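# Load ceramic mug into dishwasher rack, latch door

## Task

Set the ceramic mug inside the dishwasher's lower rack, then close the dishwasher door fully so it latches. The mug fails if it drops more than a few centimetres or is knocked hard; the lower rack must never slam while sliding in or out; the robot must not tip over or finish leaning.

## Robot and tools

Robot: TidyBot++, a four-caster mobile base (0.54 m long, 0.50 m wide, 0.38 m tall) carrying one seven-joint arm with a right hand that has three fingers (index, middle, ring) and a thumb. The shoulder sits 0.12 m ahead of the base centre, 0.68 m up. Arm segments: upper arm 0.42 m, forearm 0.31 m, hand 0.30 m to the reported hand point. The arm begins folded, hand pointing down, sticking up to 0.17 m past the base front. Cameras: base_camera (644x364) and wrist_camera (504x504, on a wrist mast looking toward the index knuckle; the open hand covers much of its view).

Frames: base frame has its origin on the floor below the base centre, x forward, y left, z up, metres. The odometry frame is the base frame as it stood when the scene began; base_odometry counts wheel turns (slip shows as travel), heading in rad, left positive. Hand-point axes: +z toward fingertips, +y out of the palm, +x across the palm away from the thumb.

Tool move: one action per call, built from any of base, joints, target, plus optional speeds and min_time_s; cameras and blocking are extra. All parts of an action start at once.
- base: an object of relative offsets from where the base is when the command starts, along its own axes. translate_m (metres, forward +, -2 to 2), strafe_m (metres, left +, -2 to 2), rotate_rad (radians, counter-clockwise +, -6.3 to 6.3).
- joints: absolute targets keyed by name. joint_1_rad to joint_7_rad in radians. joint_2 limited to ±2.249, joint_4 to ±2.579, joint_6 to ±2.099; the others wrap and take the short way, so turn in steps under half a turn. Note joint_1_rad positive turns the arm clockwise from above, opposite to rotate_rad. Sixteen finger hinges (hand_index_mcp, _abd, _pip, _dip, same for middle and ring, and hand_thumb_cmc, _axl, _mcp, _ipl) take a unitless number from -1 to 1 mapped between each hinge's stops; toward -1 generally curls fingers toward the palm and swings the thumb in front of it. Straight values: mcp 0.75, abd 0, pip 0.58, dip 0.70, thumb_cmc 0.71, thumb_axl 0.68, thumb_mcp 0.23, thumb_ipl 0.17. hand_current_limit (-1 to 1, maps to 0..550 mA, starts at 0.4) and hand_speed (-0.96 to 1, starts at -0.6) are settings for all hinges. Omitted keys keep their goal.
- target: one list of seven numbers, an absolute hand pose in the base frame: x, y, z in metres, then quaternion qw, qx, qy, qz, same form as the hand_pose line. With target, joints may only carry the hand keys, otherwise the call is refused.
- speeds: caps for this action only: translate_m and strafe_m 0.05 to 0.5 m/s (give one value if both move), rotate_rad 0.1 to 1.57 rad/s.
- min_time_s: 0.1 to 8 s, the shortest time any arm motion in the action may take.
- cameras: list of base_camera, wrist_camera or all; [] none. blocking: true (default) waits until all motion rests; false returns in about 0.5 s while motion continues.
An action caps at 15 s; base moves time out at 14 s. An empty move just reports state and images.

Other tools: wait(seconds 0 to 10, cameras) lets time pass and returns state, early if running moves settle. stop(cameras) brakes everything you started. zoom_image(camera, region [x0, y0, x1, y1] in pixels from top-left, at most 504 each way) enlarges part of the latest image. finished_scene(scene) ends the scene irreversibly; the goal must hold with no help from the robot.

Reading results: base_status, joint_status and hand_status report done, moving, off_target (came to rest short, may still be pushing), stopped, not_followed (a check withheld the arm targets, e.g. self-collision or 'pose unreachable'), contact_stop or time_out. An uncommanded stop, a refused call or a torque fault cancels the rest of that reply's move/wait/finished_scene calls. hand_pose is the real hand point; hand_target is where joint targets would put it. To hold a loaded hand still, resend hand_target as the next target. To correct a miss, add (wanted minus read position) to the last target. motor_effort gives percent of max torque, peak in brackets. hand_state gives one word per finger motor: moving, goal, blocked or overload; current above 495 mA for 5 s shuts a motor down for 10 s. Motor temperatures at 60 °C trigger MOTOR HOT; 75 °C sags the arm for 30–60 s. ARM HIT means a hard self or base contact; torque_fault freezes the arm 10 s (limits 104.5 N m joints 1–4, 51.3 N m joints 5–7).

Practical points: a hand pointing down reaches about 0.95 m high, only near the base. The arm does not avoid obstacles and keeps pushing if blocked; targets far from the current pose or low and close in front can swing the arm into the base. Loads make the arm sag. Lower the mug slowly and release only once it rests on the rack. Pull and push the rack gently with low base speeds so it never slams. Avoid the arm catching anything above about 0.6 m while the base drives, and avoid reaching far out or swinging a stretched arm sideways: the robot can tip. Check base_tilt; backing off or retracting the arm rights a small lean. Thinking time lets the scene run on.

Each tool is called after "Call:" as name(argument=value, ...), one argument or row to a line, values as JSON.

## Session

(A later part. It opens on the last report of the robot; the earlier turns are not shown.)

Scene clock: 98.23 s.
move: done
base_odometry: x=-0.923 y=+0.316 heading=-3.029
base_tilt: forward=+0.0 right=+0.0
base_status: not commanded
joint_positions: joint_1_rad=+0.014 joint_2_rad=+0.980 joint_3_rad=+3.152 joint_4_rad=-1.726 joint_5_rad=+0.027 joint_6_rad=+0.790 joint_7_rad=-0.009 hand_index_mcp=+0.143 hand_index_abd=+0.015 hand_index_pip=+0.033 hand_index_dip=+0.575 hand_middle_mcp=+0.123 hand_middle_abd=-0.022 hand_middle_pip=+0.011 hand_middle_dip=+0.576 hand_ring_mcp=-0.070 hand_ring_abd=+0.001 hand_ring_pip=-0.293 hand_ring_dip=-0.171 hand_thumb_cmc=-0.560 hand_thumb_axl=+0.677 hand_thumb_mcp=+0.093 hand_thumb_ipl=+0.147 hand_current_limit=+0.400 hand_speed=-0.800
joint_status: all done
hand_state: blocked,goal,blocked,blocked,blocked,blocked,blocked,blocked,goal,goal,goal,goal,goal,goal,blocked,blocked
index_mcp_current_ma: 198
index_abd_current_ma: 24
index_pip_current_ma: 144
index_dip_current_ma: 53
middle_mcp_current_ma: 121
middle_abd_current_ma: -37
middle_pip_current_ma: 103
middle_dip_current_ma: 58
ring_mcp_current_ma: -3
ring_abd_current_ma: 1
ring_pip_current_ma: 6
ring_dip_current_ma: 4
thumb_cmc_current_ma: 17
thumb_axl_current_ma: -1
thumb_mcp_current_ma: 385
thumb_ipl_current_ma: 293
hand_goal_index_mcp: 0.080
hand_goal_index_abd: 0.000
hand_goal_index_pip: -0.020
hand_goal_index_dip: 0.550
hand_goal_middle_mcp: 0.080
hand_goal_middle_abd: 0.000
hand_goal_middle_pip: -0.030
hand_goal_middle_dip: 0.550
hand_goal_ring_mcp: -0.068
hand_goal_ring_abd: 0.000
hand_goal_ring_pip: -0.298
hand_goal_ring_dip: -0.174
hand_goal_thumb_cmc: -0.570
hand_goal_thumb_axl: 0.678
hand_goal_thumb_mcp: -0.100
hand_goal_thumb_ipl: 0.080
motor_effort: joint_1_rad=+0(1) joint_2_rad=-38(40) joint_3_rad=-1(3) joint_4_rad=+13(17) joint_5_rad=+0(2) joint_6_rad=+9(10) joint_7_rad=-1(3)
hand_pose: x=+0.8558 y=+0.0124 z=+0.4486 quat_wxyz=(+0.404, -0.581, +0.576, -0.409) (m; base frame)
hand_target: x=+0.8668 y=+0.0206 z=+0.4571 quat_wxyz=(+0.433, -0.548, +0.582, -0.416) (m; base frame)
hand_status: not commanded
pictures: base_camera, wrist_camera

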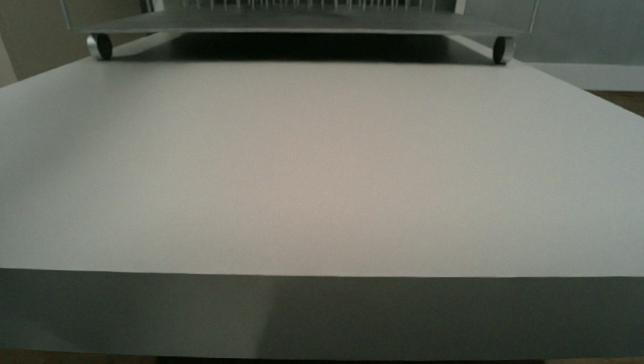

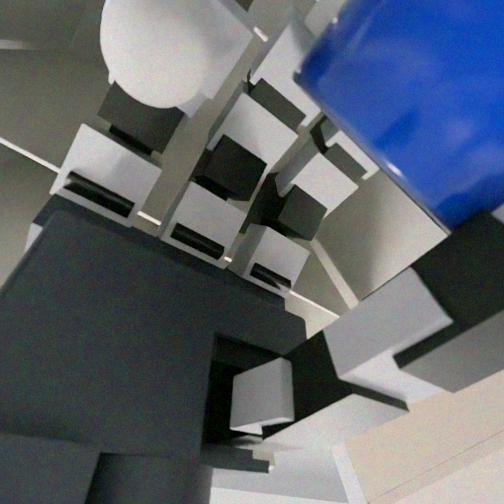

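Call:
move(
  joints={"joint_1_rad": 0.01, "joint_2_rad": 1.11, "joint_3_rad": 3.142, "joint_4_rad": -1.695, "joint_5_rad": 0.0, "joint_6_rad": 0.955, "joint_7_rad": -0.05},
  min_time_s=3,
  cameras=["all"],
)

Call:
zoom_image(
  camera="base_camera",
  region=[70, 0, 570, 80],
)

Scene clock: 102.93 s.
move: done
base_odometry: x=-0.923 y=+0.316 heading=-3.029
base_tilt: forward=-0.1 right=+0.0
base_status: not commanded
joint_positions: joint_1_rad=+0.014 joint_2_rad=+1.088 joint_3_rad=+3.152 joint_4_rad=-1.726 joint_5_rad=+0.027 joint_6_rad=+0.875 joint_7_rad=-0.009 hand_index_mcp=+0.143 hand_index_abd=+0.015 hand_index_pip=+0.033 hand_index_dip=+0.575 hand_middle_mcp=+0.123 hand_middle_abd=-0.022 hand_middle_pip=+0.011 hand_middle_dip=+0.576 hand_ring_mcp=-0.070 hand_ring_abd=+0.001 hand_ring_pip=-0.293 hand_ring_dip=-0.171 hand_thumb_cmc=-0.560 hand_thumb_axl=+0.677 hand_thumb_mcp=+0.093 hand_thumb_ipl=+0.147 hand_current_limit=+0.400 hand_speed=-0.800
joint_status: all done
hand_state: blocked,goal,blocked,blocked,blocked,blocked,blocked,blocked,goal,goal,goal,goal,goal,goal,blocked,blocked
index_mcp_current_ma: 198
index_abd_current_ma: 24
index_pip_current_ma: 144
index_dip_current_ma: 53
middle_mcp_current_ma: 121
middle_abd_current_ma: -37
middle_pip_current_ma: 103
middle_dip_current_ma: 58
ring_mcp_current_ma: -3
ring_abd_current_ma: 1
ring_pip_current_ma: 6
ring_dip_current_ma: 4
thumb_cmc_current_ma: 17
thumb_axl_current_ma: -1
thumb_mcp_current_ma: 385
thumb_ipl_current_ma: 293
hand_goal_index_mcp: 0.080
hand_goal_index_abd: 0.000
hand_goal_index_pip: -0.020
hand_goal_index_dip: 0.550
hand_goal_middle_mcp: 0.080
hand_goal_middle_abd: 0.000
hand_goal_middle_pip: -0.030
hand_goal_middle_dip: 0.550
hand_goal_ring_mcp: -0.068
hand_goal_ring_abd: 0.000
hand_goal_ring_pip: -0.298
hand_goal_ring_dip: -0.174
hand_goal_thumb_cmc: -0.570
hand_goal_thumb_axl: 0.678
hand_goal_thumb_mcp: -0.100
hand_goal_thumb_ipl: 0.080
motor_effort: joint_1_rad=+0(1) joint_2_rad=-39(41) joint_3_rad=-1(2) joint_4_rad=+11(14) joint_5_rad=+0(2) joint_6_rad=+9(10) joint_7_rad=-1(4)
hand_pose: x=+0.8435 y=+0.0133 z=+0.3916 quat_wxyz=(+0.398, -0.586, +0.580, -0.402) (m; base frame)
hand_target: x=+0.8666 y=+0.0206 z=+0.4086 quat_wxyz=(+0.434, -0.548, +0.581, -0.417) (m; base frame)
hand_status: not commanded
pictures: base_camera, wrist_camera

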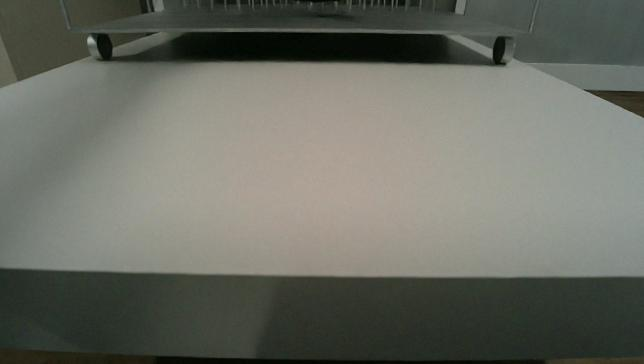

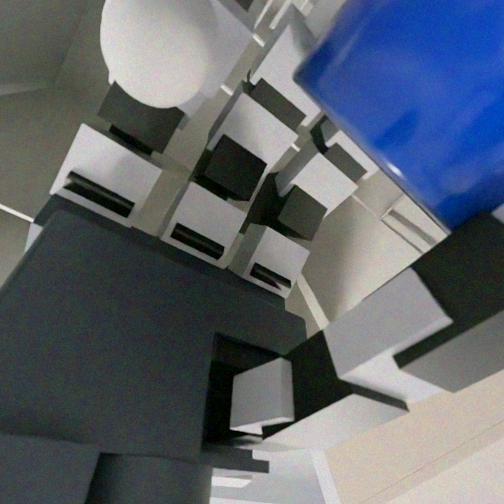

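Scaled by 1.008.

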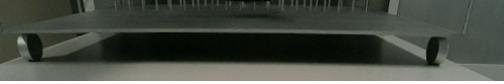

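Call:
zoom_image(
  camera="base_camera",
  region=[250, 0, 400, 50],
)

Call:
move(
  joints={"joint_1_rad": 0.01, "joint_2_rad": 1.14, "joint_3_rad": 3.142, "joint_4_rad": -1.64, "joint_5_rad": 0.0, "joint_6_rad": 0.99, "joint_7_rad": -0.05},
  min_time_s=3,
  cameras=["all"],
)

Call:
zoom_image(
  camera="base_camera",
  region=[250, 0, 400, 50],
)

Scaled by 3.360.

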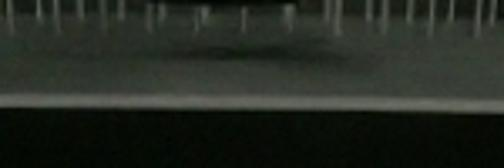

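Scene clock: 106.40 s.
move: done
base_odometry: x=-0.923 y=+0.316 heading=-3.029
base_tilt: forward=+0.0 right=+0.0
base_status: not commanded
joint_positions: joint_1_rad=+0.014 joint_2_rad=+1.116 joint_3_rad=+3.152 joint_4_rad=-1.672 joint_5_rad=+0.027 joint_6_rad=+0.909 joint_7_rad=-0.009 hand_index_mcp=+0.143 hand_index_abd=+0.015 hand_index_pip=+0.033 hand_index_dip=+0.575 hand_middle_mcp=+0.123 hand_middle_abd=-0.022 hand_middle_pip=+0.011 hand_middle_dip=+0.576 hand_ring_mcp=-0.070 hand_ring_abd=+0.001 hand_ring_pip=-0.293 hand_ring_dip=-0.171 hand_thumb_cmc=-0.560 hand_thumb_axl=+0.677 hand_thumb_mcp=+0.093 hand_thumb_ipl=+0.147 hand_current_limit=+0.400 hand_speed=-0.800
joint_status: all done
hand_state: blocked,goal,blocked,blocked,blocked,blocked,blocked,blocked,goal,goal,goal,goal,goal,goal,blocked,blocked
index_mcp_current_ma: 198
index_abd_current_ma: 24
index_pip_current_ma: 144
index_dip_current_ma: 53
middle_mcp_current_ma: 121
middle_abd_current_ma: -37
middle_pip_current_ma: 103
middle_dip_current_ma: 58
ring_mcp_current_ma: -3
ring_abd_current_ma: 1
ring_pip_current_ma: 6
ring_dip_current_ma: 4
thumb_cmc_current_ma: 17
thumb_axl_current_ma: -1
thumb_mcp_current_ma: 385
thumb_ipl_current_ma: 293
hand_goal_index_mcp: 0.080
hand_goal_index_abd: 0.000
hand_goal_index_pip: -0.020
hand_goal_index_dip: 0.550
hand_goal_middle_mcp: 0.080
hand_goal_middle_abd: 0.000
hand_goal_middle_pip: -0.030
hand_goal_middle_dip: 0.550
hand_goal_ring_mcp: -0.068
hand_goal_ring_abd: 0.000
hand_goal_ring_pip: -0.298
hand_goal_ring_dip: -0.174
hand_goal_thumb_cmc: -0.570
hand_goal_thumb_axl: 0.678
hand_goal_thumb_mcp: -0.100
hand_goal_thumb_ipl: 0.080
motor_effort: joint_1_rad=+0(1) joint_2_rad=-40(42) joint_3_rad=-1(3) joint_4_rad=+12(13) joint_5_rad=+1(2) joint_6_rad=+10(10) joint_7_rad=+0(3)
hand_pose: x=+0.8670 y=+0.0133 z=+0.3988 quat_wxyz=(+0.415, -0.574, +0.568, -0.419) (m; base frame)
hand_target: x=+0.8888 y=+0.0203 z=+0.4162 quat_wxyz=(+0.451, -0.535, +0.568, -0.434) (m; base frame)
hand_status: not commanded
pictures: base_camera, wrist_camera

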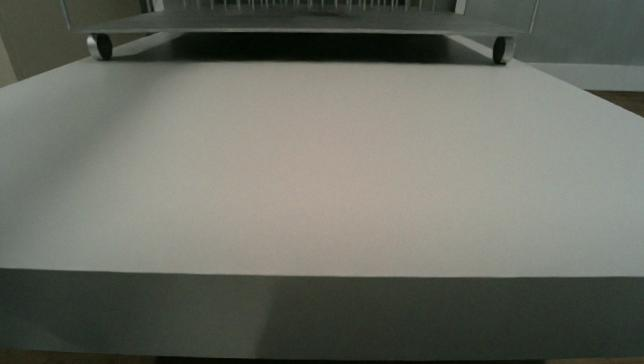

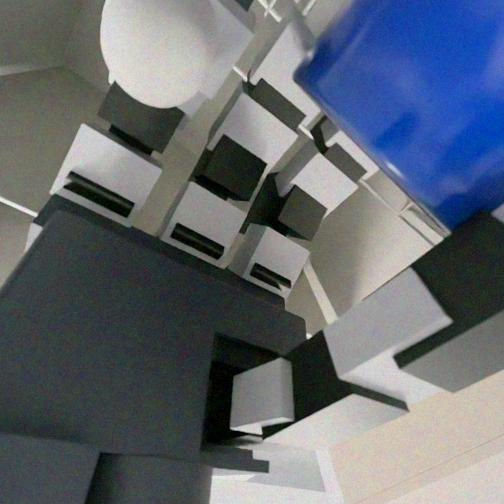

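Scaled by 3.360.

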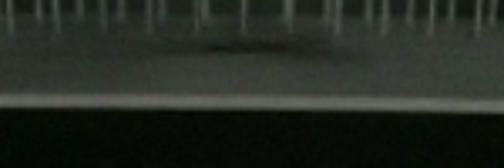

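Call:
move(
  joints={"joint_2_rad": 1.17, "joint_4_rad": -1.65, "joint_6_rad": 1.0},
  min_time_s=2,
  cameras=["base_camera"],
)

Call:
zoom_image(
  camera="base_camera",
  region=[250, 0, 400, 50],
)

Scene clock: 109.17 s.
move: done
base_odometry: x=-0.923 y=+0.316 heading=-3.029
base_tilt: forward=+0.0 right=+0.0
base_status: not commanded
joint_positions: joint_1_rad=+0.014 joint_2_rad=+1.147 joint_3_rad=+3.152 joint_4_rad=-1.672 joint_5_rad=+0.027 joint_6_rad=+0.920 joint_7_rad=-0.009 hand_index_mcp=+0.143 hand_index_abd=+0.015 hand_index_pip=+0.033 hand_index_dip=+0.575 hand_middle_mcp=+0.123 hand_middle_abd=-0.022 hand_middle_pip=+0.011 hand_middle_dip=+0.576 hand_ring_mcp=-0.070 hand_ring_abd=+0.001 hand_ring_pip=-0.293 hand_ring_dip=-0.171 hand_thumb_cmc=-0.560 hand_thumb_axl=+0.677 hand_thumb_mcp=+0.093 hand_thumb_ipl=+0.147 hand_current_limit=+0.400 hand_speed=-0.800
joint_status: all done
hand_state: blocked,goal,blocked,blocked,blocked,blocked,blocked,blocked,goal,goal,goal,goal,goal,goal,blocked,blocked
index_mcp_current_ma: 198
index_abd_current_ma: 24
index_pip_current_ma: 144
index_dip_current_ma: 53
middle_mcp_current_ma: 121
middle_abd_current_ma: -37
middle_pip_current_ma: 103
middle_dip_current_ma: 58
ring_mcp_current_ma: -3
ring_abd_current_ma: 1
ring_pip_current_ma: 6
ring_dip_current_ma: 4
thumb_cmc_current_ma: 17
thumb_axl_current_ma: -1
thumb_mcp_current_ma: 385
thumb_ipl_current_ma: 293
hand_goal_index_mcp: 0.080
hand_goal_index_abd: 0.000
hand_goal_index_pip: -0.020
hand_goal_index_dip: 0.550
hand_goal_middle_mcp: 0.080
hand_goal_middle_abd: 0.000
hand_goal_middle_pip: -0.030
hand_goal_middle_dip: 0.550
hand_goal_ring_mcp: -0.068
hand_goal_ring_abd: 0.000
hand_goal_ring_pip: -0.298
hand_goal_ring_dip: -0.174
hand_goal_thumb_cmc: -0.570
hand_goal_thumb_axl: 0.678
hand_goal_thumb_mcp: -0.100
hand_goal_thumb_ipl: 0.080
motor_effort: joint_1_rad=+0(1) joint_2_rad=-41(42) joint_3_rad=-1(2) joint_4_rad=+11(13) joint_5_rad=+0(1) joint_6_rad=+9(10) joint_7_rad=-1(2)
hand_pose: x=+0.8599 y=+0.0135 z=+0.3788 quat_wxyz=(+0.410, -0.578, +0.572, -0.413) (m; base frame)
hand_target: x=+0.8775 y=+0.0205 z=+0.3922 quat_wxyz=(+0.442, -0.541, +0.575, -0.425) (m; base frame)
hand_status: not commanded
pictures: base_camera

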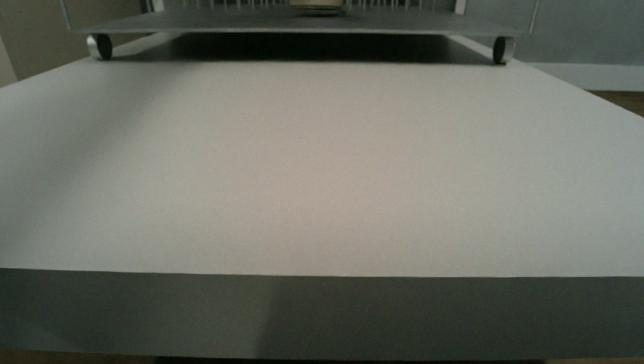

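Scaled by 3.360.

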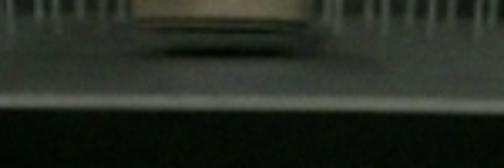

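Call:
move(
  joints={"joint_2_rad": 1.184, "joint_4_rad": -1.655, "joint_6_rad": 1.0},
  min_time_s=2,
  cameras=["base_camera"],
)

Call:
zoom_image(
  camera="base_camera",
  region=[250, 0, 400, 50],
)

Scene clock: 111.73 s.
move: done
base_odometry: x=-0.923 y=+0.316 heading=-3.029
base_tilt: forward=+0.0 right=-0.1
base_status: not commanded
joint_positions: joint_1_rad=+0.014 joint_2_rad=+1.155 joint_3_rad=+3.152 joint_4_rad=-1.672 joint_5_rad=+0.027 joint_6_rad=+0.923 joint_7_rad=-0.009 hand_index_mcp=+0.143 hand_index_abd=+0.015 hand_index_pip=+0.033 hand_index_dip=+0.575 hand_middle_mcp=+0.123 hand_middle_abd=-0.022 hand_middle_pip=+0.011 hand_middle_dip=+0.576 hand_ring_mcp=-0.070 hand_ring_abd=+0.001 hand_ring_pip=-0.293 hand_ring_dip=-0.171 hand_thumb_cmc=-0.560 hand_thumb_axl=+0.677 hand_thumb_mcp=+0.093 hand_thumb_ipl=+0.147 hand_current_limit=+0.400 hand_speed=-0.800
joint_status: all done
hand_state: blocked,goal,blocked,blocked,blocked,blocked,blocked,blocked,goal,goal,goal,goal,goal,goal,blocked,blocked
index_mcp_current_ma: 198
index_abd_current_ma: 24
index_pip_current_ma: 144
index_dip_current_ma: 53
middle_mcp_current_ma: 121
middle_abd_current_ma: -37
middle_pip_current_ma: 103
middle_dip_current_ma: 58
ring_mcp_current_ma: -3
ring_abd_current_ma: 1
ring_pip_current_ma: 6
ring_dip_current_ma: 4
thumb_cmc_current_ma: 17
thumb_axl_current_ma: -1
thumb_mcp_current_ma: 385
thumb_ipl_current_ma: 293
hand_goal_index_mcp: 0.080
hand_goal_index_abd: 0.000
hand_goal_index_pip: -0.020
hand_goal_index_dip: 0.550
hand_goal_middle_mcp: 0.080
hand_goal_middle_abd: 0.000
hand_goal_middle_pip: -0.030
hand_goal_middle_dip: 0.550
hand_goal_ring_mcp: -0.068
hand_goal_ring_abd: 0.000
hand_goal_ring_pip: -0.298
hand_goal_ring_dip: -0.174
hand_goal_thumb_cmc: -0.570
hand_goal_thumb_axl: 0.678
hand_goal_thumb_mcp: -0.100
hand_goal_thumb_ipl: 0.080
motor_effort: joint_1_rad=+0(1) joint_2_rad=-39(41) joint_3_rad=-1(2) joint_4_rad=+11(14) joint_5_rad=+0(1) joint_6_rad=+9(10) joint_7_rad=-1(2)
hand_pose: x=+0.8579 y=+0.0136 z=+0.3733 quat_wxyz=(+0.408, -0.579, +0.573, -0.412) (m; base frame)
hand_target: x=+0.8711 y=+0.0205 z=+0.3798 quat_wxyz=(+0.437, -0.545, +0.579, -0.420) (m; base frame)
hand_status: not commanded
pictures: base_camera

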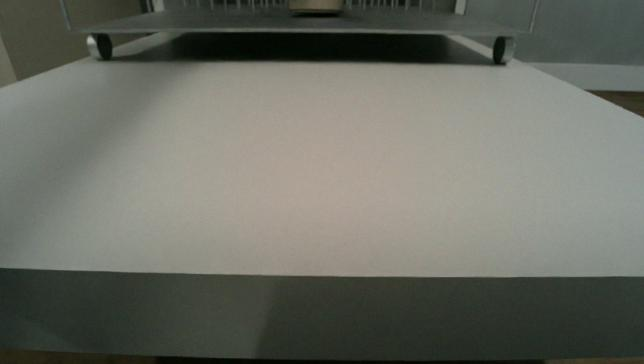

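Scaled by 3.360.

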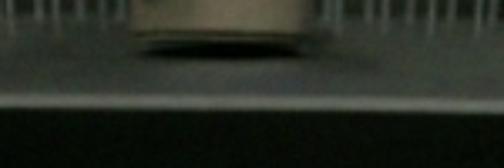

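Call:
move(
  joints={"joint_2_rad": 1.196, "joint_4_rad": -1.66, "joint_6_rad": 1.0},
  min_time_s=2,
  cameras=["all"],
)

Call:
zoom_image(
  camera="base_camera",
  region=[250, 0, 400, 50],
)

Scene clock: 114.23 s.
move: done
base_odometry: x=-0.923 y=+0.316 heading=-3.029
base_tilt: forward=-0.1 right=-0.1
base_status: not commanded
joint_positions: joint_1_rad=+0.014 joint_2_rad=+1.158 joint_3_rad=+3.152 joint_4_rad=-1.672 joint_5_rad=+0.027 joint_6_rad=+0.929 joint_7_rad=-0.009 hand_index_mcp=+0.143 hand_index_abd=+0.015 hand_index_pip=+0.033 hand_index_dip=+0.575 hand_middle_mcp=+0.123 hand_middle_abd=-0.022 hand_middle_pip=+0.011 hand_middle_dip=+0.574 hand_ring_mcp=-0.070 hand_ring_abd=+0.001 hand_ring_pip=-0.293 hand_ring_dip=-0.171 hand_thumb_cmc=-0.560 hand_thumb_axl=+0.677 hand_thumb_mcp=+0.093 hand_thumb_ipl=+0.147 hand_current_limit=+0.400 hand_speed=-0.800
joint_status: all done
hand_state: blocked,goal,blocked,blocked,blocked,blocked,blocked,blocked,goal,goal,goal,goal,goal,goal,blocked,blocked
index_mcp_current_ma: 198
index_abd_current_ma: 24
index_pip_current_ma: 144
index_dip_current_ma: 53
middle_mcp_current_ma: 121
middle_abd_current_ma: -37
middle_pip_current_ma: 103
middle_dip_current_ma: 53
ring_mcp_current_ma: -3
ring_abd_current_ma: 1
ring_pip_current_ma: 6
ring_dip_current_ma: 4
thumb_cmc_current_ma: 17
thumb_axl_current_ma: -1
thumb_mcp_current_ma: 385
thumb_ipl_current_ma: 293
hand_goal_index_mcp: 0.080
hand_goal_index_abd: 0.000
hand_goal_index_pip: -0.020
hand_goal_index_dip: 0.550
hand_goal_middle_mcp: 0.080
hand_goal_middle_abd: 0.000
hand_goal_middle_pip: -0.030
hand_goal_middle_dip: 0.550
hand_goal_ring_mcp: -0.068
hand_goal_ring_abd: 0.000
hand_goal_ring_pip: -0.298
hand_goal_ring_dip: -0.174
hand_goal_thumb_cmc: -0.570
hand_goal_thumb_axl: 0.678
hand_goal_thumb_mcp: -0.100
hand_goal_thumb_ipl: 0.080
motor_effort: joint_1_rad=+0(1) joint_2_rad=-38(40) joint_3_rad=-1(2) joint_4_rad=+10(12) joint_5_rad=+0(1) joint_6_rad=+8(9) joint_7_rad=-1(2)
hand_pose: x=+0.8582 y=+0.0136 z=+0.3730 quat_wxyz=(+0.409, -0.579, +0.572, -0.413) (m; base frame)
hand_target: x=+0.8651 y=+0.0206 z=+0.3690 quat_wxyz=(+0.432, -0.549, +0.583, -0.415) (m; base frame)
hand_status: not commanded
pictures: base_camera, wrist_camera

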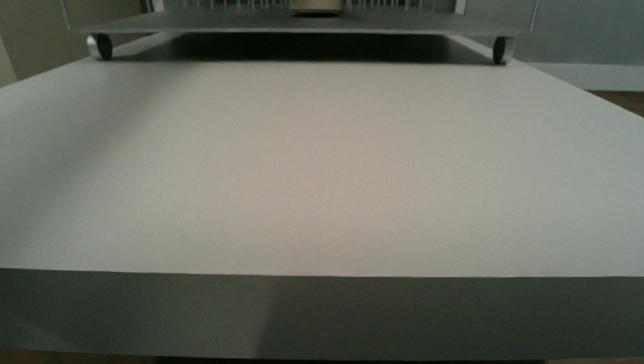

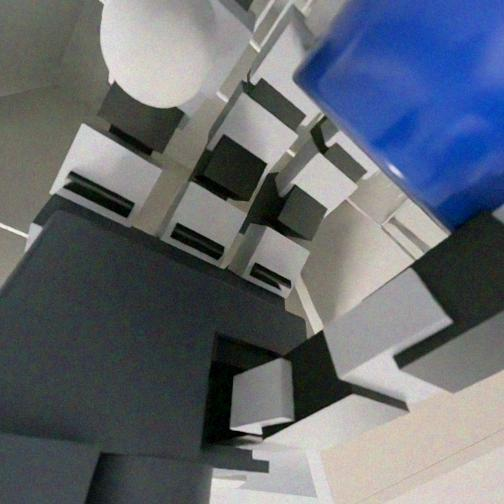

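Scaled by 3.360.

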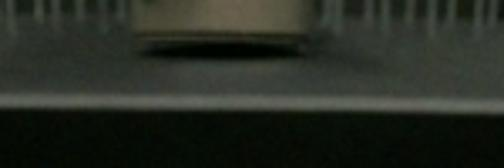

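Call:
move(
  joints={"joint_2_rad": 1.235, "joint_4_rad": -1.74, "joint_6_rad": 1.21},
  min_time_s=3,
  cameras=["base_camera"],
)

Call:
zoom_image(
  camera="base_camera",
  region=[250, 0, 400, 50],
)

Scene clock: 118.67 s.
move: done
base_odometry: x=-0.923 y=+0.316 heading=-3.029
base_tilt: forward=-0.1 right=-0.1
base_status: not commanded
joint_positions: joint_1_rad=+0.014 joint_2_rad=+1.204 joint_3_rad=+3.152 joint_4_rad=-1.730 joint_5_rad=+0.027 joint_6_rad=+1.134 joint_7_rad=-0.009 hand_index_mcp=+0.143 hand_index_abd=+0.015 hand_index_pip=+0.033 hand_index_dip=+0.575 hand_middle_mcp=+0.123 hand_middle_abd=-0.022 hand_middle_pip=+0.011 hand_middle_dip=+0.574 hand_ring_mcp=-0.070 hand_ring_abd=+0.001 hand_ring_pip=-0.293 hand_ring_dip=-0.171 hand_thumb_cmc=-0.560 hand_thumb_axl=+0.677 hand_thumb_mcp=+0.093 hand_thumb_ipl=+0.147 hand_current_limit=+0.400 hand_speed=-0.800
joint_status: all done
hand_state: blocked,goal,blocked,blocked,blocked,blocked,blocked,blocked,goal,goal,goal,goal,goal,goal,blocked,blocked
index_mcp_current_ma: 198
index_abd_current_ma: 22
index_pip_current_ma: 144
index_dip_current_ma: 53
middle_mcp_current_ma: 121
middle_abd_current_ma: -37
middle_pip_current_ma: 103
middle_dip_current_ma: 52
ring_mcp_current_ma: -3
ring_abd_current_ma: 1
ring_pip_current_ma: 6
ring_dip_current_ma: 4
thumb_cmc_current_ma: 17
thumb_axl_current_ma: -1
thumb_mcp_current_ma: 385
thumb_ipl_current_ma: 293
hand_goal_index_mcp: 0.080
hand_goal_index_abd: 0.000
hand_goal_index_pip: -0.020
hand_goal_index_dip: 0.550
hand_goal_middle_mcp: 0.080
hand_goal_middle_abd: 0.000
hand_goal_middle_pip: -0.030
hand_goal_middle_dip: 0.550
hand_goal_ring_mcp: -0.068
hand_goal_ring_abd: 0.000
hand_goal_ring_pip: -0.298
hand_goal_ring_dip: -0.174
hand_goal_thumb_cmc: -0.570
hand_goal_thumb_axl: 0.678
hand_goal_thumb_mcp: -0.100
hand_goal_thumb_ipl: 0.080
motor_effort: joint_1_rad=-1(1) joint_2_rad=-38(40) joint_3_rad=-1(2) joint_4_rad=+9(12) joint_5_rad=+1(1) joint_6_rad=+9(10) joint_7_rad=-2(2)
hand_pose: x=+0.8503 y=+0.0153 z=+0.3730 quat_wxyz=(+0.439, -0.557, +0.551, -0.440) (m; base frame)
hand_target: x=+0.8483 y=+0.0208 z=+0.3701 quat_wxyz=(+0.458, -0.530, +0.562, -0.440) (m; base frame)
hand_status: not commanded
pictures: base_camera

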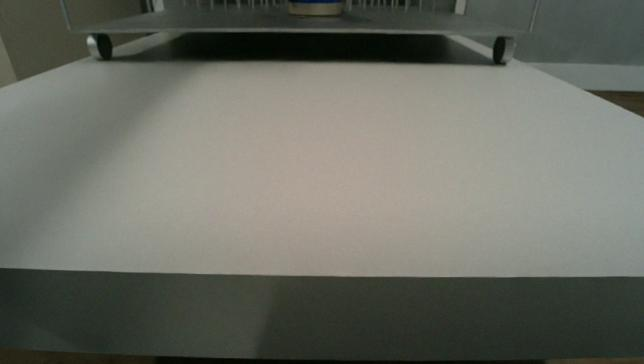

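Scaled by 3.360.

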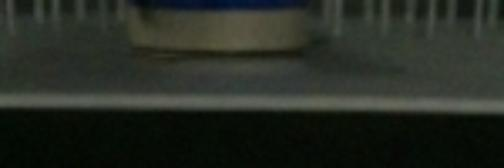

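Call:
move(
  joints={"joint_2_rad": 1.25, "joint_4_rad": -1.74, "joint_6_rad": 1.23},
  min_time_s=2,
  cameras=["base_camera"],
)

Call:
zoom_image(
  camera="base_camera",
  region=[250, 0, 400, 50],
)

Scene clock: 121.17 s.
move: done
base_odometry: x=-0.923 y=+0.316 heading=-3.029
base_tilt: forward=+0.0 right=-0.1
base_status: not commanded
joint_positions: joint_1_rad=+0.014 joint_2_rad=+1.212 joint_3_rad=+3.152 joint_4_rad=-1.732 joint_5_rad=+0.027 joint_6_rad=+1.156 joint_7_rad=-0.009 hand_index_mcp=+0.143 hand_index_abd=+0.015 hand_index_pip=+0.033 hand_index_dip=+0.575 hand_middle_mcp=+0.123 hand_middle_abd=-0.022 hand_middle_pip=+0.010 hand_middle_dip=+0.572 hand_ring_mcp=-0.070 hand_ring_abd=+0.001 hand_ring_pip=-0.293 hand_ring_dip=-0.171 hand_thumb_cmc=-0.557 hand_thumb_axl=+0.677 hand_thumb_mcp=+0.093 hand_thumb_ipl=+0.147 hand_current_limit=+0.400 hand_speed=-0.800
joint_status: all done
hand_state: blocked,goal,blocked,blocked,blocked,blocked,blocked,blocked,goal,goal,goal,goal,goal,goal,blocked,blocked
index_mcp_current_ma: 198
index_abd_current_ma: 22
index_pip_current_ma: 144
index_dip_current_ma: 53
middle_mcp_current_ma: 121
middle_abd_current_ma: -37
middle_pip_current_ma: 101
middle_dip_current_ma: 45
ring_mcp_current_ma: -3
ring_abd_current_ma: 1
ring_pip_current_ma: 6
ring_dip_current_ma: 4
thumb_cmc_current_ma: 23
thumb_axl_current_ma: -1
thumb_mcp_current_ma: 385
thumb_ipl_current_ma: 293
hand_goal_index_mcp: 0.080
hand_goal_index_abd: 0.000
hand_goal_index_pip: -0.020
hand_goal_index_dip: 0.550
hand_goal_middle_mcp: 0.080
hand_goal_middle_abd: 0.000
hand_goal_middle_pip: -0.030
hand_goal_middle_dip: 0.550
hand_goal_ring_mcp: -0.068
hand_goal_ring_abd: 0.000
hand_goal_ring_pip: -0.298
hand_goal_ring_dip: -0.174
hand_goal_thumb_cmc: -0.570
hand_goal_thumb_axl: 0.678
hand_goal_thumb_mcp: -0.100
hand_goal_thumb_ipl: 0.080
motor_effort: joint_1_rad=+0(0) joint_2_rad=-37(39) joint_3_rad=-1(2) joint_4_rad=+10(11) joint_5_rad=+0(1) joint_6_rad=+9(10) joint_7_rad=+0(2)
hand_pose: x=+0.8506 y=+0.0155 z=+0.3730 quat_wxyz=(+0.443, -0.555, +0.548, -0.443) (m; base frame)
hand_target: x=+0.8463 y=+0.0208 z=+0.3647 quat_wxyz=(+0.459, -0.528, +0.561, -0.442) (m; base frame)
hand_status: not commanded
pictures: base_camera

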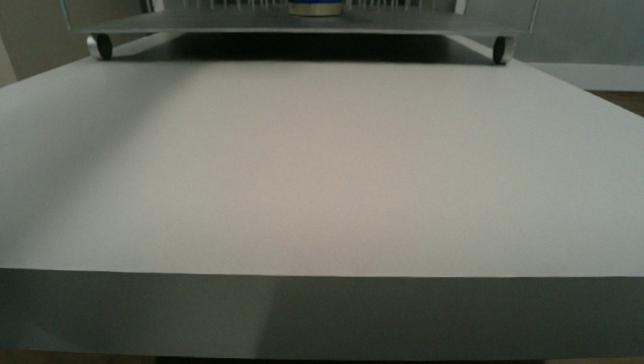

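Scaled by 3.360.

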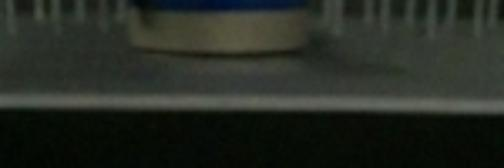

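Call:
move(
  joints={"hand_speed": -0.9, "hand_thumb_mcp": 0.226, "hand_thumb_ipl": 0.168, "hand_index_mcp": 0.19, "hand_middle_mcp": 0.19, "hand_index_pip": 0.36, "hand_middle_pip": 0.36, "hand_index_dip": 0.696, "hand_middle_dip": 0.696},
  cameras=["all"],
)

Call:
zoom_image(
  camera="base_camera",
  region=[250, 0, 400, 50],
)

Scene clock: 122.93 s.
move: done
base_odometry: x=-0.923 y=+0.316 heading=-3.029
base_tilt: forward=+0.0 right=+0.0
base_status: not commanded
joint_positions: joint_1_rad=+0.014 joint_2_rad=+1.212 joint_3_rad=+3.152 joint_4_rad=-1.732 joint_5_rad=+0.027 joint_6_rad=+1.167 joint_7_rad=-0.009 hand_index_mcp=+0.176 hand_index_abd=+0.003 hand_index_pip=+0.354 hand_index_dip=+0.693 hand_middle_mcp=+0.176 hand_middle_abd=-0.003 hand_middle_pip=+0.355 hand_middle_dip=+0.693 hand_ring_mcp=-0.070 hand_ring_abd=+0.001 hand_ring_pip=-0.293 hand_ring_dip=-0.171 hand_thumb_cmc=-0.568 hand_thumb_axl=+0.677 hand_thumb_mcp=+0.223 hand_thumb_ipl=+0.166 hand_current_limit=+0.400 hand_speed=-0.900
joint_status: all done
hand_state: goal,goal,goal,goal,goal,goal,goal,goal,goal,goal,goal,goal,goal,goal,goal,goal
index_mcp_current_ma: -26
index_abd_current_ma: 3
index_pip_current_ma: -8
index_dip_current_ma: -3
middle_mcp_current_ma: -27
middle_abd_current_ma: -3
middle_pip_current_ma: -6
middle_dip_current_ma: -4
ring_mcp_current_ma: -3
ring_abd_current_ma: 1
ring_pip_current_ma: 6
ring_dip_current_ma: 4
thumb_cmc_current_ma: 2
thumb_axl_current_ma: -1
thumb_mcp_current_ma: -6
thumb_ipl_current_ma: -3
hand_goal_index_mcp: 0.190
hand_goal_index_abd: 0.000
hand_goal_index_pip: 0.360
hand_goal_index_dip: 0.696
hand_goal_middle_mcp: 0.190
hand_goal_middle_abd: 0.000
hand_goal_middle_pip: 0.360
hand_goal_middle_dip: 0.696
hand_goal_ring_mcp: -0.068
hand_goal_ring_abd: 0.000
hand_goal_ring_pip: -0.298
hand_goal_ring_dip: -0.174
hand_goal_thumb_cmc: -0.570
hand_goal_thumb_axl: 0.678
hand_goal_thumb_mcp: 0.226
hand_goal_thumb_ipl: 0.168
motor_effort: joint_1_rad=+0(1) joint_2_rad=-36(37) joint_3_rad=-1(1) joint_4_rad=+9(10) joint_5_rad=+0(1) joint_6_rad=+8(9) joint_7_rad=-1(1)
hand_pose: x=+0.8521 y=+0.0155 z=+0.3759 quat_wxyz=(+0.446, -0.552, +0.546, -0.446) (m; base frame)
hand_target: x=+0.8463 y=+0.0208 z=+0.3647 quat_wxyz=(+0.459, -0.528, +0.561, -0.442) (m; base frame)
hand_status: not commanded
pictures: base_camera, wrist_camera

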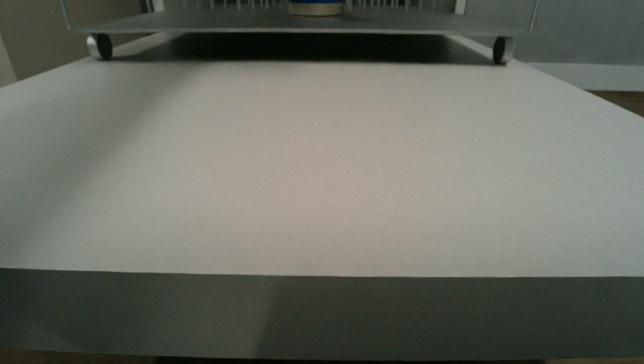

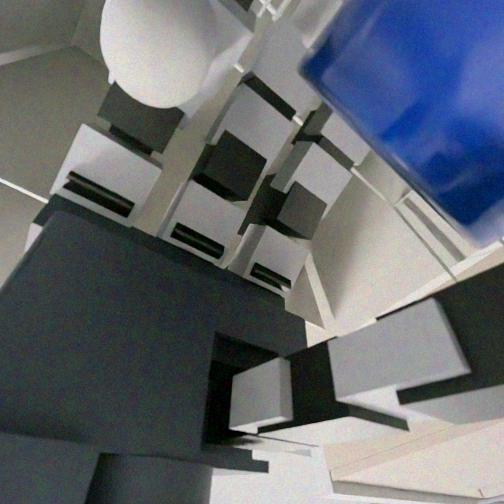

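Scaled by 3.360.

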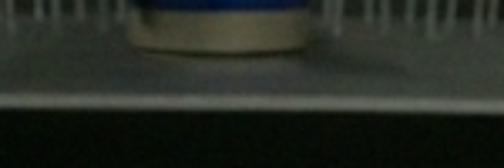

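Call:
move(
  joints={"joint_1_rad": 0.01, "joint_2_rad": 1.08, "joint_3_rad": 3.142, "joint_4_rad": -1.795, "joint_5_rad": 0, "joint_6_rad": 1.02, "joint_7_rad": -0.05},
  min_time_s=2.5,
  cameras=["all"],
)

Call:
zoom_image(
  camera="base_camera",
  region=[250, 0, 400, 50],
)

Scene clock: 126.43 s.
move: done
base_odometry: x=-0.923 y=+0.316 heading=-3.029
base_tilt: forward=-0.1 right=+0.0
base_status: not commanded
joint_positions: joint_1_rad=+0.014 joint_2_rad=+1.122 joint_3_rad=+3.152 joint_4_rad=-1.780 joint_5_rad=+0.027 joint_6_rad=+1.093 joint_7_rad=-0.009 hand_index_mcp=+0.176 hand_index_abd=+0.003 hand_index_pip=+0.355 hand_index_dip=+0.693 hand_middle_mcp=+0.176 hand_middle_abd=-0.003 hand_middle_pip=+0.355 hand_middle_dip=+0.693 hand_ring_mcp=-0.070 hand_ring_abd=+0.001 hand_ring_pip=-0.293 hand_ring_dip=-0.171 hand_thumb_cmc=-0.568 hand_thumb_axl=+0.677 hand_thumb_mcp=+0.223 hand_thumb_ipl=+0.166 hand_current_limit=+0.400 hand_speed=-0.900
joint_status: all done
hand_state: goal,goal,goal,goal,goal,goal,goal,goal,goal,goal,goal,goal,goal,goal,goal,goal
index_mcp_current_ma: -26
index_abd_current_ma: 3
index_pip_current_ma: -7
index_dip_current_ma: -3
middle_mcp_current_ma: -27
middle_abd_current_ma: -3
middle_pip_current_ma: -6
middle_dip_current_ma: -4
ring_mcp_current_ma: -3
ring_abd_current_ma: 1
ring_pip_current_ma: 6
ring_dip_current_ma: 4
thumb_cmc_current_ma: 2
thumb_axl_current_ma: -1
thumb_mcp_current_ma: -6
thumb_ipl_current_ma: -3
hand_goal_index_mcp: 0.190
hand_goal_index_abd: 0.000
hand_goal_index_pip: 0.360
hand_goal_index_dip: 0.696
hand_goal_middle_mcp: 0.190
hand_goal_middle_abd: 0.000
hand_goal_middle_pip: 0.360
hand_goal_middle_dip: 0.696
hand_goal_ring_mcp: -0.068
hand_goal_ring_abd: 0.000
hand_goal_ring_pip: -0.298
hand_goal_ring_dip: -0.174
hand_goal_thumb_cmc: -0.570
hand_goal_thumb_axl: 0.678
hand_goal_thumb_mcp: 0.226
hand_goal_thumb_ipl: 0.168
motor_effort: joint_1_rad=+0(1) joint_2_rad=-35(37) joint_3_rad=-1(2) joint_4_rad=+9(10) joint_5_rad=+0(2) joint_6_rad=+8(9) joint_7_rad=+0(2)
hand_pose: x=+0.8452 y=+0.0150 z=+0.4047 quat_wxyz=(+0.436, -0.559, +0.553, -0.438) (m; base frame)
hand_target: x=+0.8390 y=+0.0208 z=+0.4119 quat_wxyz=(+0.432, -0.549, +0.582, -0.416) (m; base frame)
hand_status: not commanded
pictures: base_camera, wrist_camera

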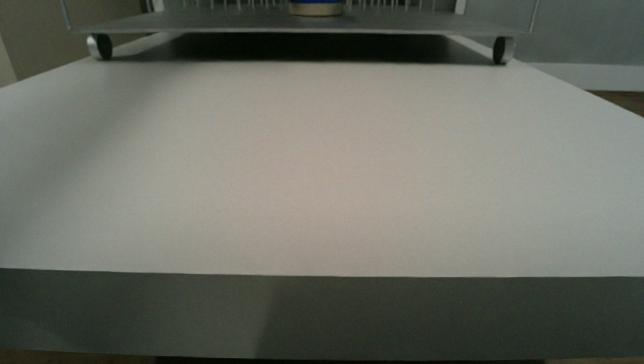

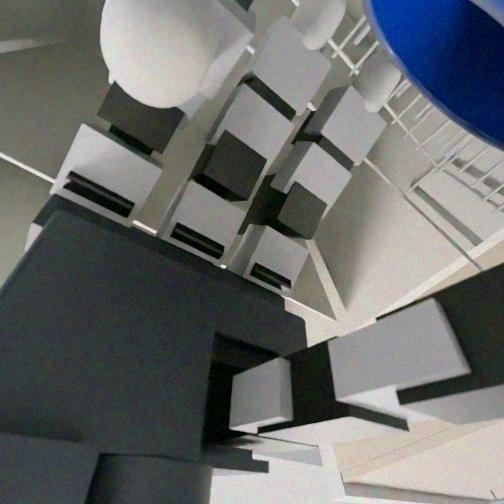

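Scaled by 3.360.

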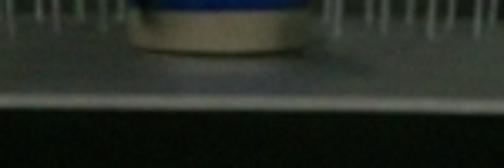

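Call:
move(
  joints={"joint_1_rad": 0.01, "joint_2_rad": 0.735, "joint_3_rad": 3.142, "joint_4_rad": -1.83, "joint_5_rad": 0, "joint_6_rad": 0.72, "joint_7_rad": -0.05},
  min_time_s=3.5,
  cameras=["all"],
)

Call:
zoom_image(
  camera="base_camera",
  region=[250, 0, 400, 50],
)

Scene clock: 137.27 s.
move: done
base_odometry: x=-0.923 y=+0.316 heading=-3.029
base_tilt: forward=-0.1 right=-0.1
base_status: not commanded
joint_positions: joint_1_rad=+0.014 joint_2_rad=+0.774 joint_3_rad=+3.152 joint_4_rad=-1.815 joint_5_rad=+0.027 joint_6_rad=+0.793 joint_7_rad=-0.009 hand_index_mcp=+0.176 hand_index_abd=+0.003 hand_index_pip=+0.355 hand_index_dip=+0.693 hand_middle_mcp=+0.176 hand_middle_abd=-0.003 hand_middle_pip=+0.355 hand_middle_dip=+0.693 hand_ring_mcp=-0.070 hand_ring_abd=+0.001 hand_ring_pip=-0.293 hand_ring_dip=-0.171 hand_thumb_cmc=-0.568 hand_thumb_axl=+0.677 hand_thumb_mcp=+0.223 hand_thumb_ipl=+0.166 hand_current_limit=+0.400 hand_speed=-0.900
joint_status: all done
hand_state: goal,goal,goal,goal,goal,goal,goal,goal,goal,goal,goal,goal,goal,goal,goal,goal
index_mcp_current_ma: -26
index_abd_current_ma: 3
index_pip_current_ma: -7
index_dip_current_ma: -3
middle_mcp_current_ma: -27
middle_abd_current_ma: -3
middle_pip_current_ma: -6
middle_dip_current_ma: -4
ring_mcp_current_ma: -3
ring_abd_current_ma: 1
ring_pip_current_ma: 6
ring_dip_current_ma: 4
thumb_cmc_current_ma: 2
thumb_axl_current_ma: -1
thumb_mcp_current_ma: -6
thumb_ipl_current_ma: -3
hand_goal_index_mcp: 0.190
hand_goal_index_abd: 0.000
hand_goal_index_pip: 0.360
hand_goal_index_dip: 0.696
hand_goal_middle_mcp: 0.190
hand_goal_middle_abd: 0.000
hand_goal_middle_pip: 0.360
hand_goal_middle_dip: 0.696
hand_goal_ring_mcp: -0.068
hand_goal_ring_abd: 0.000
hand_goal_ring_pip: -0.298
hand_goal_ring_dip: -0.174
hand_goal_thumb_cmc: -0.570
hand_goal_thumb_axl: 0.678
hand_goal_thumb_mcp: 0.226
hand_goal_thumb_ipl: 0.168
motor_effort: joint_1_rad=+0(1) joint_2_rad=-33(37) joint_3_rad=-1(2) joint_4_rad=+13(14) joint_5_rad=+1(2) joint_6_rad=+8(9) joint_7_rad=-1(3)
hand_pose: x=+0.8532 y=+0.0125 z=+0.5650 quat_wxyz=(+0.437, -0.556, +0.550, -0.444) (m; base frame)
hand_target: x=+0.8403 y=+0.0208 z=+0.5681 quat_wxyz=(+0.435, -0.546, +0.580, -0.418) (m; base frame)
hand_status: not commanded
pictures: base_camera, wrist_camera

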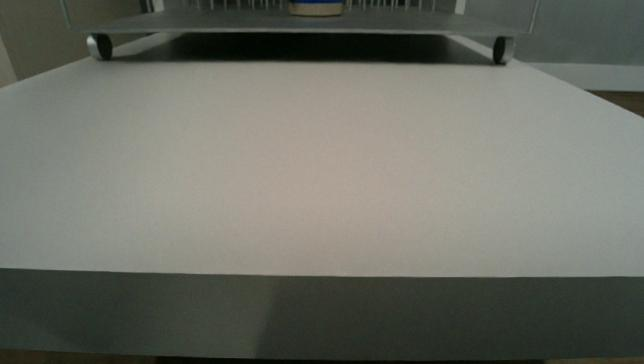

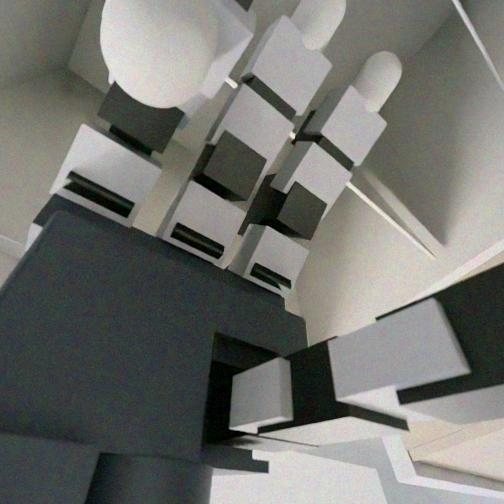

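Scaled by 3.360.

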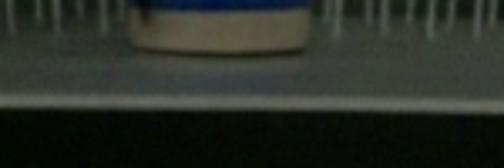

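Call:
move(
  base={"translate_m": -0.30},
  speeds={"translate_m": 0.3},
)

Call:
move(
  joints={"joint_1_rad": -0.02, "joint_2_rad": 0.45, "joint_3_rad": 3.142, "joint_4_rad": -2.3, "joint_5_rad": 0, "joint_6_rad": 0.3, "joint_7_rad": 3.14, "hand_speed": -0.5, "hand_index_mcp": 0.95, "hand_middle_mcp": 0.95, "hand_ring_mcp": 0.95, "hand_index_pip": 0.576, "hand_middle_pip": 0.576, "hand_ring_pip": 0.576, "hand_index_dip": 0.696, "hand_middle_dip": 0.696, "hand_ring_dip": 0.696, "hand_index_abd": 0, "hand_middle_abd": 0, "hand_thumb_cmc": 0.714},
  min_time_s=2.5,
  cameras=["all"],
)

Scene clock: 139.67 s.
move: done
base_odometry: x=-0.625 y=+0.349 heading=-3.029
base_tilt: forward=-0.1 right=+0.0
base_status: done
joint_positions: joint_1_rad=+0.014 joint_2_rad=+0.770 joint_3_rad=+3.152 joint_4_rad=-1.821 joint_5_rad=+0.027 joint_6_rad=+0.791 joint_7_rad=-0.009 hand_index_mcp=+0.177 hand_index_abd=+0.003 hand_index_pip=+0.355 hand_index_dip=+0.693 hand_middle_mcp=+0.176 hand_middle_abd=-0.003 hand_middle_pip=+0.356 hand_middle_dip=+0.693 hand_ring_mcp=-0.070 hand_ring_abd=+0.001 hand_ring_pip=-0.293 hand_ring_dip=-0.171 hand_thumb_cmc=-0.568 hand_thumb_axl=+0.677 hand_thumb_mcp=+0.223 hand_thumb_ipl=+0.166 hand_current_limit=+0.400 hand_speed=-0.900
joint_status: not commanded
hand_state: goal,goal,goal,goal,goal,goal,goal,goal,goal,goal,goal,goal,goal,goal,goal,goal
index_mcp_current_ma: -25
index_abd_current_ma: 2
index_pip_current_ma: -7
index_dip_current_ma: -3
middle_mcp_current_ma: -26
middle_abd_current_ma: -3
middle_pip_current_ma: -5
middle_dip_current_ma: -4
ring_mcp_current_ma: -3
ring_abd_current_ma: 1
ring_pip_current_ma: 6
ring_dip_current_ma: 4
thumb_cmc_current_ma: 2
thumb_axl_current_ma: -1
thumb_mcp_current_ma: -4
thumb_ipl_current_ma: -3
hand_goal_index_mcp: 0.190
hand_goal_index_abd: 0.000
hand_goal_index_pip: 0.360
hand_goal_index_dip: 0.696
hand_goal_middle_mcp: 0.190
hand_goal_middle_abd: 0.000
hand_goal_middle_pip: 0.360
hand_goal_middle_dip: 0.696
hand_goal_ring_mcp: -0.068
hand_goal_ring_abd: 0.000
hand_goal_ring_pip: -0.298
hand_goal_ring_dip: -0.174
hand_goal_thumb_cmc: -0.570
hand_goal_thumb_axl: 0.678
hand_goal_thumb_mcp: 0.226
hand_goal_thumb_ipl: 0.168
motor_effort: joint_1_rad=+0(2) joint_2_rad=-33(35) joint_3_rad=-1(2) joint_4_rad=+12(14) joint_5_rad=+1(1) joint_6_rad=+8(8) joint_7_rad=+0(1)
hand_pose: x=+0.8506 y=+0.0129 z=+0.5642 quat_wxyz=(+0.436, -0.557, +0.551, -0.443) (m; base frame)
hand_target: x=+0.8403 y=+0.0208 z=+0.5681 quat_wxyz=(+0.435, -0.546, +0.580, -0.418) (m; base frame)
hand_status: not commanded
pictures: none

Scene clock: 143.07 s.
move: done
base_odometry: x=-0.625 y=+0.349 heading=-3.029
base_tilt: forward=-0.1 right=-0.1
base_status: not commanded
joint_positions: joint_1_rad=-0.006 joint_2_rad=+0.485 joint_3_rad=+3.152 joint_4_rad=-2.290 joint_5_rad=+0.027 joint_6_rad=+0.369 joint_7_rad=-3.090 hand_index_mcp=+0.952 hand_index_abd=-0.001 hand_index_pip=+0.574 hand_index_dip=+0.694 hand_middle_mcp=+0.952 hand_middle_abd=-0.003 hand_middle_pip=+0.575 hand_middle_dip=+0.693 hand_ring_mcp=+0.952 hand_ring_abd=-0.001 hand_ring_pip=+0.575 hand_ring_dip=+0.694 hand_thumb_cmc=+0.719 hand_thumb_axl=+0.677 hand_thumb_mcp=+0.223 hand_thumb_ipl=+0.166 hand_current_limit=+0.400 hand_speed=-0.500
joint_status: all done
hand_state: goal,goal,goal,goal,goal,goal,goal,goal,goal,goal,goal,goal,goal,goal,goal,goal
index_mcp_current_ma: 2
index_abd_current_ma: 0
index_pip_current_ma: -1
index_dip_current_ma: -2
middle_mcp_current_ma: 2
middle_abd_current_ma: -3
middle_pip_current_ma: -1
middle_dip_current_ma: -3
ring_mcp_current_ma: 2
ring_abd_current_ma: -1
ring_pip_current_ma: -1
ring_dip_current_ma: -3
thumb_cmc_current_ma: 6
thumb_axl_current_ma: -1
thumb_mcp_current_ma: -4
thumb_ipl_current_ma: -3
hand_goal_index_mcp: 0.950
hand_goal_index_abd: 0.000
hand_goal_index_pip: 0.576
hand_goal_index_dip: 0.696
hand_goal_middle_mcp: 0.950
hand_goal_middle_abd: 0.000
hand_goal_middle_pip: 0.576
hand_goal_middle_dip: 0.696
hand_goal_ring_mcp: 0.950
hand_goal_ring_abd: 0.000
hand_goal_ring_pip: 0.576
hand_goal_ring_dip: 0.696
hand_goal_thumb_cmc: 0.714
hand_goal_thumb_axl: 0.678
hand_goal_thumb_mcp: 0.226
hand_goal_thumb_ipl: 0.168
motor_effort: joint_1_rad=+0(1) joint_2_rad=-23(34) joint_3_rad=-1(2) joint_4_rad=+9(14) joint_5_rad=+1(2) joint_6_rad=+6(8) joint_7_rad=-1(2)
hand_pose: x=+0.6943 y=-0.0141 z=+0.5951 quat_wxyz=(+0.263, +0.633, +0.686, +0.246) (m; base frame)
hand_target: x=+0.6800 y=-0.0105 z=+0.5921 quat_wxyz=(+0.237, +0.659, +0.671, +0.242) (m; base frame)
hand_status: not commanded
pictures: base_camera, wrist_camera

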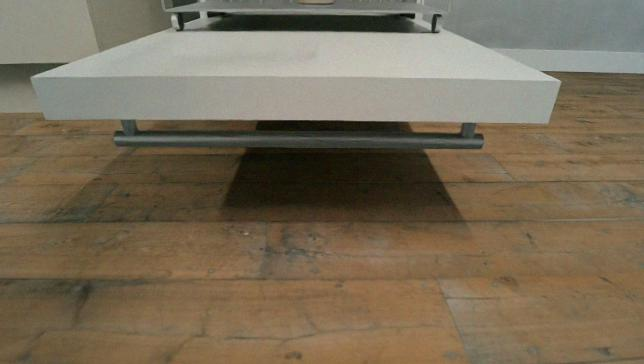

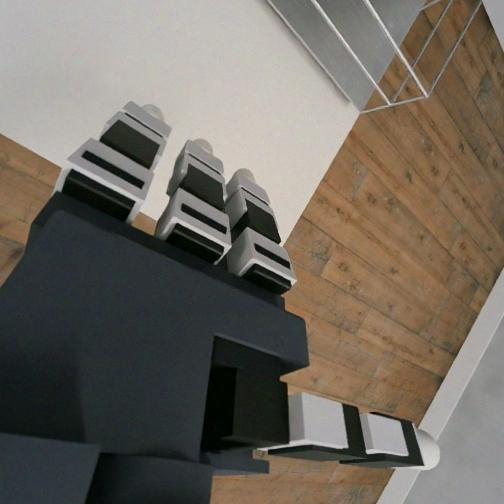

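Call:
move(
  base={"translate_m": 0.28, "strafe_m": 0.02},
  speeds={"translate_m": 0.3},
  joints={"joint_1_rad": -0.02, "joint_2_rad": 0.72, "joint_4_rad": -2.41, "joint_6_rad": 0.47},
  min_time_s=2.5,
  cameras=["all"],
)

Scene clock: 146.17 s.
move: done
base_odometry: x=-0.901 y=+0.298 heading=-3.029
base_tilt: forward=-0.1 right=+0.0
base_status: done
joint_positions: joint_1_rad=-0.008 joint_2_rad=+0.689 joint_3_rad=+3.152 joint_4_rad=-2.397 joint_5_rad=+0.027 joint_6_rad=+0.409 joint_7_rad=-3.090 hand_index_mcp=+0.952 hand_index_abd=-0.001 hand_index_pip=+0.574 hand_index_dip=+0.694 hand_middle_mcp=+0.952 hand_middle_abd=-0.003 hand_middle_pip=+0.575 hand_middle_dip=+0.693 hand_ring_mcp=+0.952 hand_ring_abd=-0.001 hand_ring_pip=+0.575 hand_ring_dip=+0.694 hand_thumb_cmc=+0.719 hand_thumb_axl=+0.677 hand_thumb_mcp=+0.223 hand_thumb_ipl=+0.166 hand_current_limit=+0.400 hand_speed=-0.500
joint_status: all done
hand_state: goal,goal,goal,goal,goal,goal,goal,goal,goal,goal,goal,goal,goal,goal,goal,goal
index_mcp_current_ma: 2
index_abd_current_ma: 0
index_pip_current_ma: -1
index_dip_current_ma: -2
middle_mcp_current_ma: 2
middle_abd_current_ma: -3
middle_pip_current_ma: -1
middle_dip_current_ma: -3
ring_mcp_current_ma: 2
ring_abd_current_ma: -1
ring_pip_current_ma: -1
ring_dip_current_ma: -3
thumb_cmc_current_ma: 6
thumb_axl_current_ma: -1
thumb_mcp_current_ma: -4
thumb_ipl_current_ma: -3
hand_goal_index_mcp: 0.950
hand_goal_index_abd: 0.000
hand_goal_index_pip: 0.576
hand_goal_index_dip: 0.696
hand_goal_middle_mcp: 0.950
hand_goal_middle_abd: 0.000
hand_goal_middle_pip: 0.576
hand_goal_middle_dip: 0.696
hand_goal_ring_mcp: 0.950
hand_goal_ring_abd: 0.000
hand_goal_ring_pip: 0.576
hand_goal_ring_dip: 0.696
hand_goal_thumb_cmc: 0.714
hand_goal_thumb_axl: 0.678
hand_goal_thumb_mcp: 0.226
hand_goal_thumb_ipl: 0.168
motor_effort: joint_1_rad=+0(1) joint_2_rad=-23(25) joint_3_rad=-1(1) joint_4_rad=+4(11) joint_5_rad=+1(2) joint_6_rad=+4(7) joint_7_rad=-1(2)
hand_pose: x=+0.6161 y=-0.0131 z=+0.4615 quat_wxyz=(+0.167, +0.660, +0.715, +0.158) (m; base frame)
hand_target: x=+0.6153 y=-0.0118 z=+0.4560 quat_wxyz=(+0.167, +0.680, +0.693, +0.170) (m; base frame)
hand_status: not commanded
pictures: base_camera, wrist_camera

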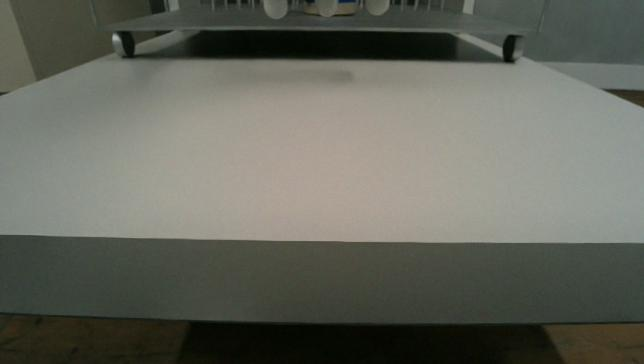

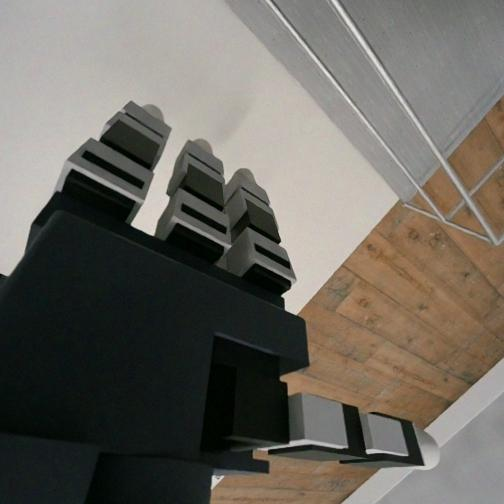

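Call:
move(
  joints={"joint_1_rad": -0.02, "joint_2_rad": 0.761, "joint_4_rad": -2.185, "joint_6_rad": 0.328},
  min_time_s=3,
  cameras=["all"],
)

Scene clock: 149.70 s.
move: done
base_odometry: x=-0.901 y=+0.298 heading=-3.029
base_tilt: forward=+0.0 right=-0.1
base_status: not commanded
joint_positions: joint_1_rad=-0.008 joint_2_rad=+0.730 joint_3_rad=+3.152 joint_4_rad=-2.215 joint_5_rad=+0.027 joint_6_rad=+0.383 joint_7_rad=-3.091 hand_index_mcp=+0.974 hand_index_abd=-0.001 hand_index_pip=+0.589 hand_index_dip=+0.699 hand_middle_mcp=+0.959 hand_middle_abd=-0.003 hand_middle_pip=+0.579 hand_middle_dip=+0.696 hand_ring_mcp=+0.952 hand_ring_abd=-0.001 hand_ring_pip=+0.575 hand_ring_dip=+0.694 hand_thumb_cmc=+0.719 hand_thumb_axl=+0.677 hand_thumb_mcp=+0.223 hand_thumb_ipl=+0.166 hand_current_limit=+0.400 hand_speed=-0.500
joint_status: all done
hand_state: blocked,goal,goal,goal,goal,goal,goal,goal,goal,goal,goal,goal,goal,goal,goal,goal
index_mcp_current_ma: 55
index_abd_current_ma: 0
index_pip_current_ma: 23
index_dip_current_ma: 4
middle_mcp_current_ma: 15
middle_abd_current_ma: -3
middle_pip_current_ma: 3
middle_dip_current_ma: 0
ring_mcp_current_ma: 2
ring_abd_current_ma: -1
ring_pip_current_ma: -1
ring_dip_current_ma: -3
thumb_cmc_current_ma: 6
thumb_axl_current_ma: -1
thumb_mcp_current_ma: -4
thumb_ipl_current_ma: -3
hand_goal_index_mcp: 0.950
hand_goal_index_abd: 0.000
hand_goal_index_pip: 0.576
hand_goal_index_dip: 0.696
hand_goal_middle_mcp: 0.950
hand_goal_middle_abd: 0.000
hand_goal_middle_pip: 0.576
hand_goal_middle_dip: 0.696
hand_goal_ring_mcp: 0.950
hand_goal_ring_abd: 0.000
hand_goal_ring_pip: 0.576
hand_goal_ring_dip: 0.696
hand_goal_thumb_cmc: 0.714
hand_goal_thumb_axl: 0.678
hand_goal_thumb_mcp: 0.226
hand_goal_thumb_ipl: 0.168
motor_effort: joint_1_rad=+0(2) joint_2_rad=-28(28) joint_3_rad=-1(2) joint_4_rad=+8(9) joint_5_rad=+0(2) joint_6_rad=+6(7) joint_7_rad=-1(2)
hand_pose: x=+0.6985 y=-0.0132 z=+0.4820 quat_wxyz=(+0.208, +0.650, +0.704, +0.195) (m; base frame)
hand_target: x=+0.6949 y=-0.0102 z=+0.4595 quat_wxyz=(+0.181, +0.677, +0.689, +0.185) (m; base frame)
hand_status: not commanded
pictures: base_camera, wrist_camera

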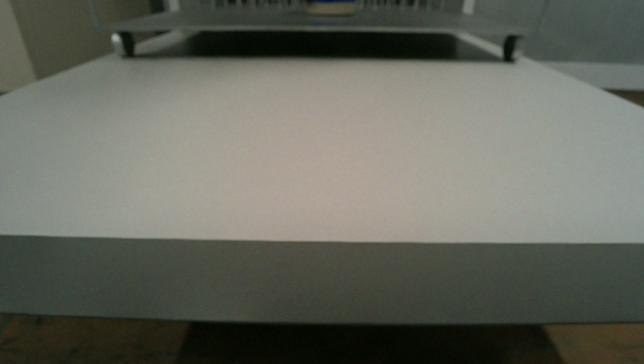

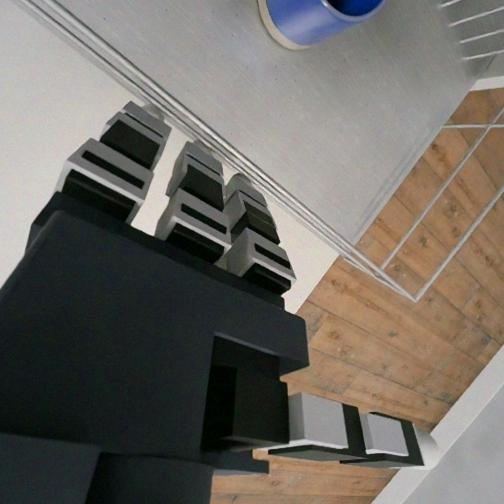

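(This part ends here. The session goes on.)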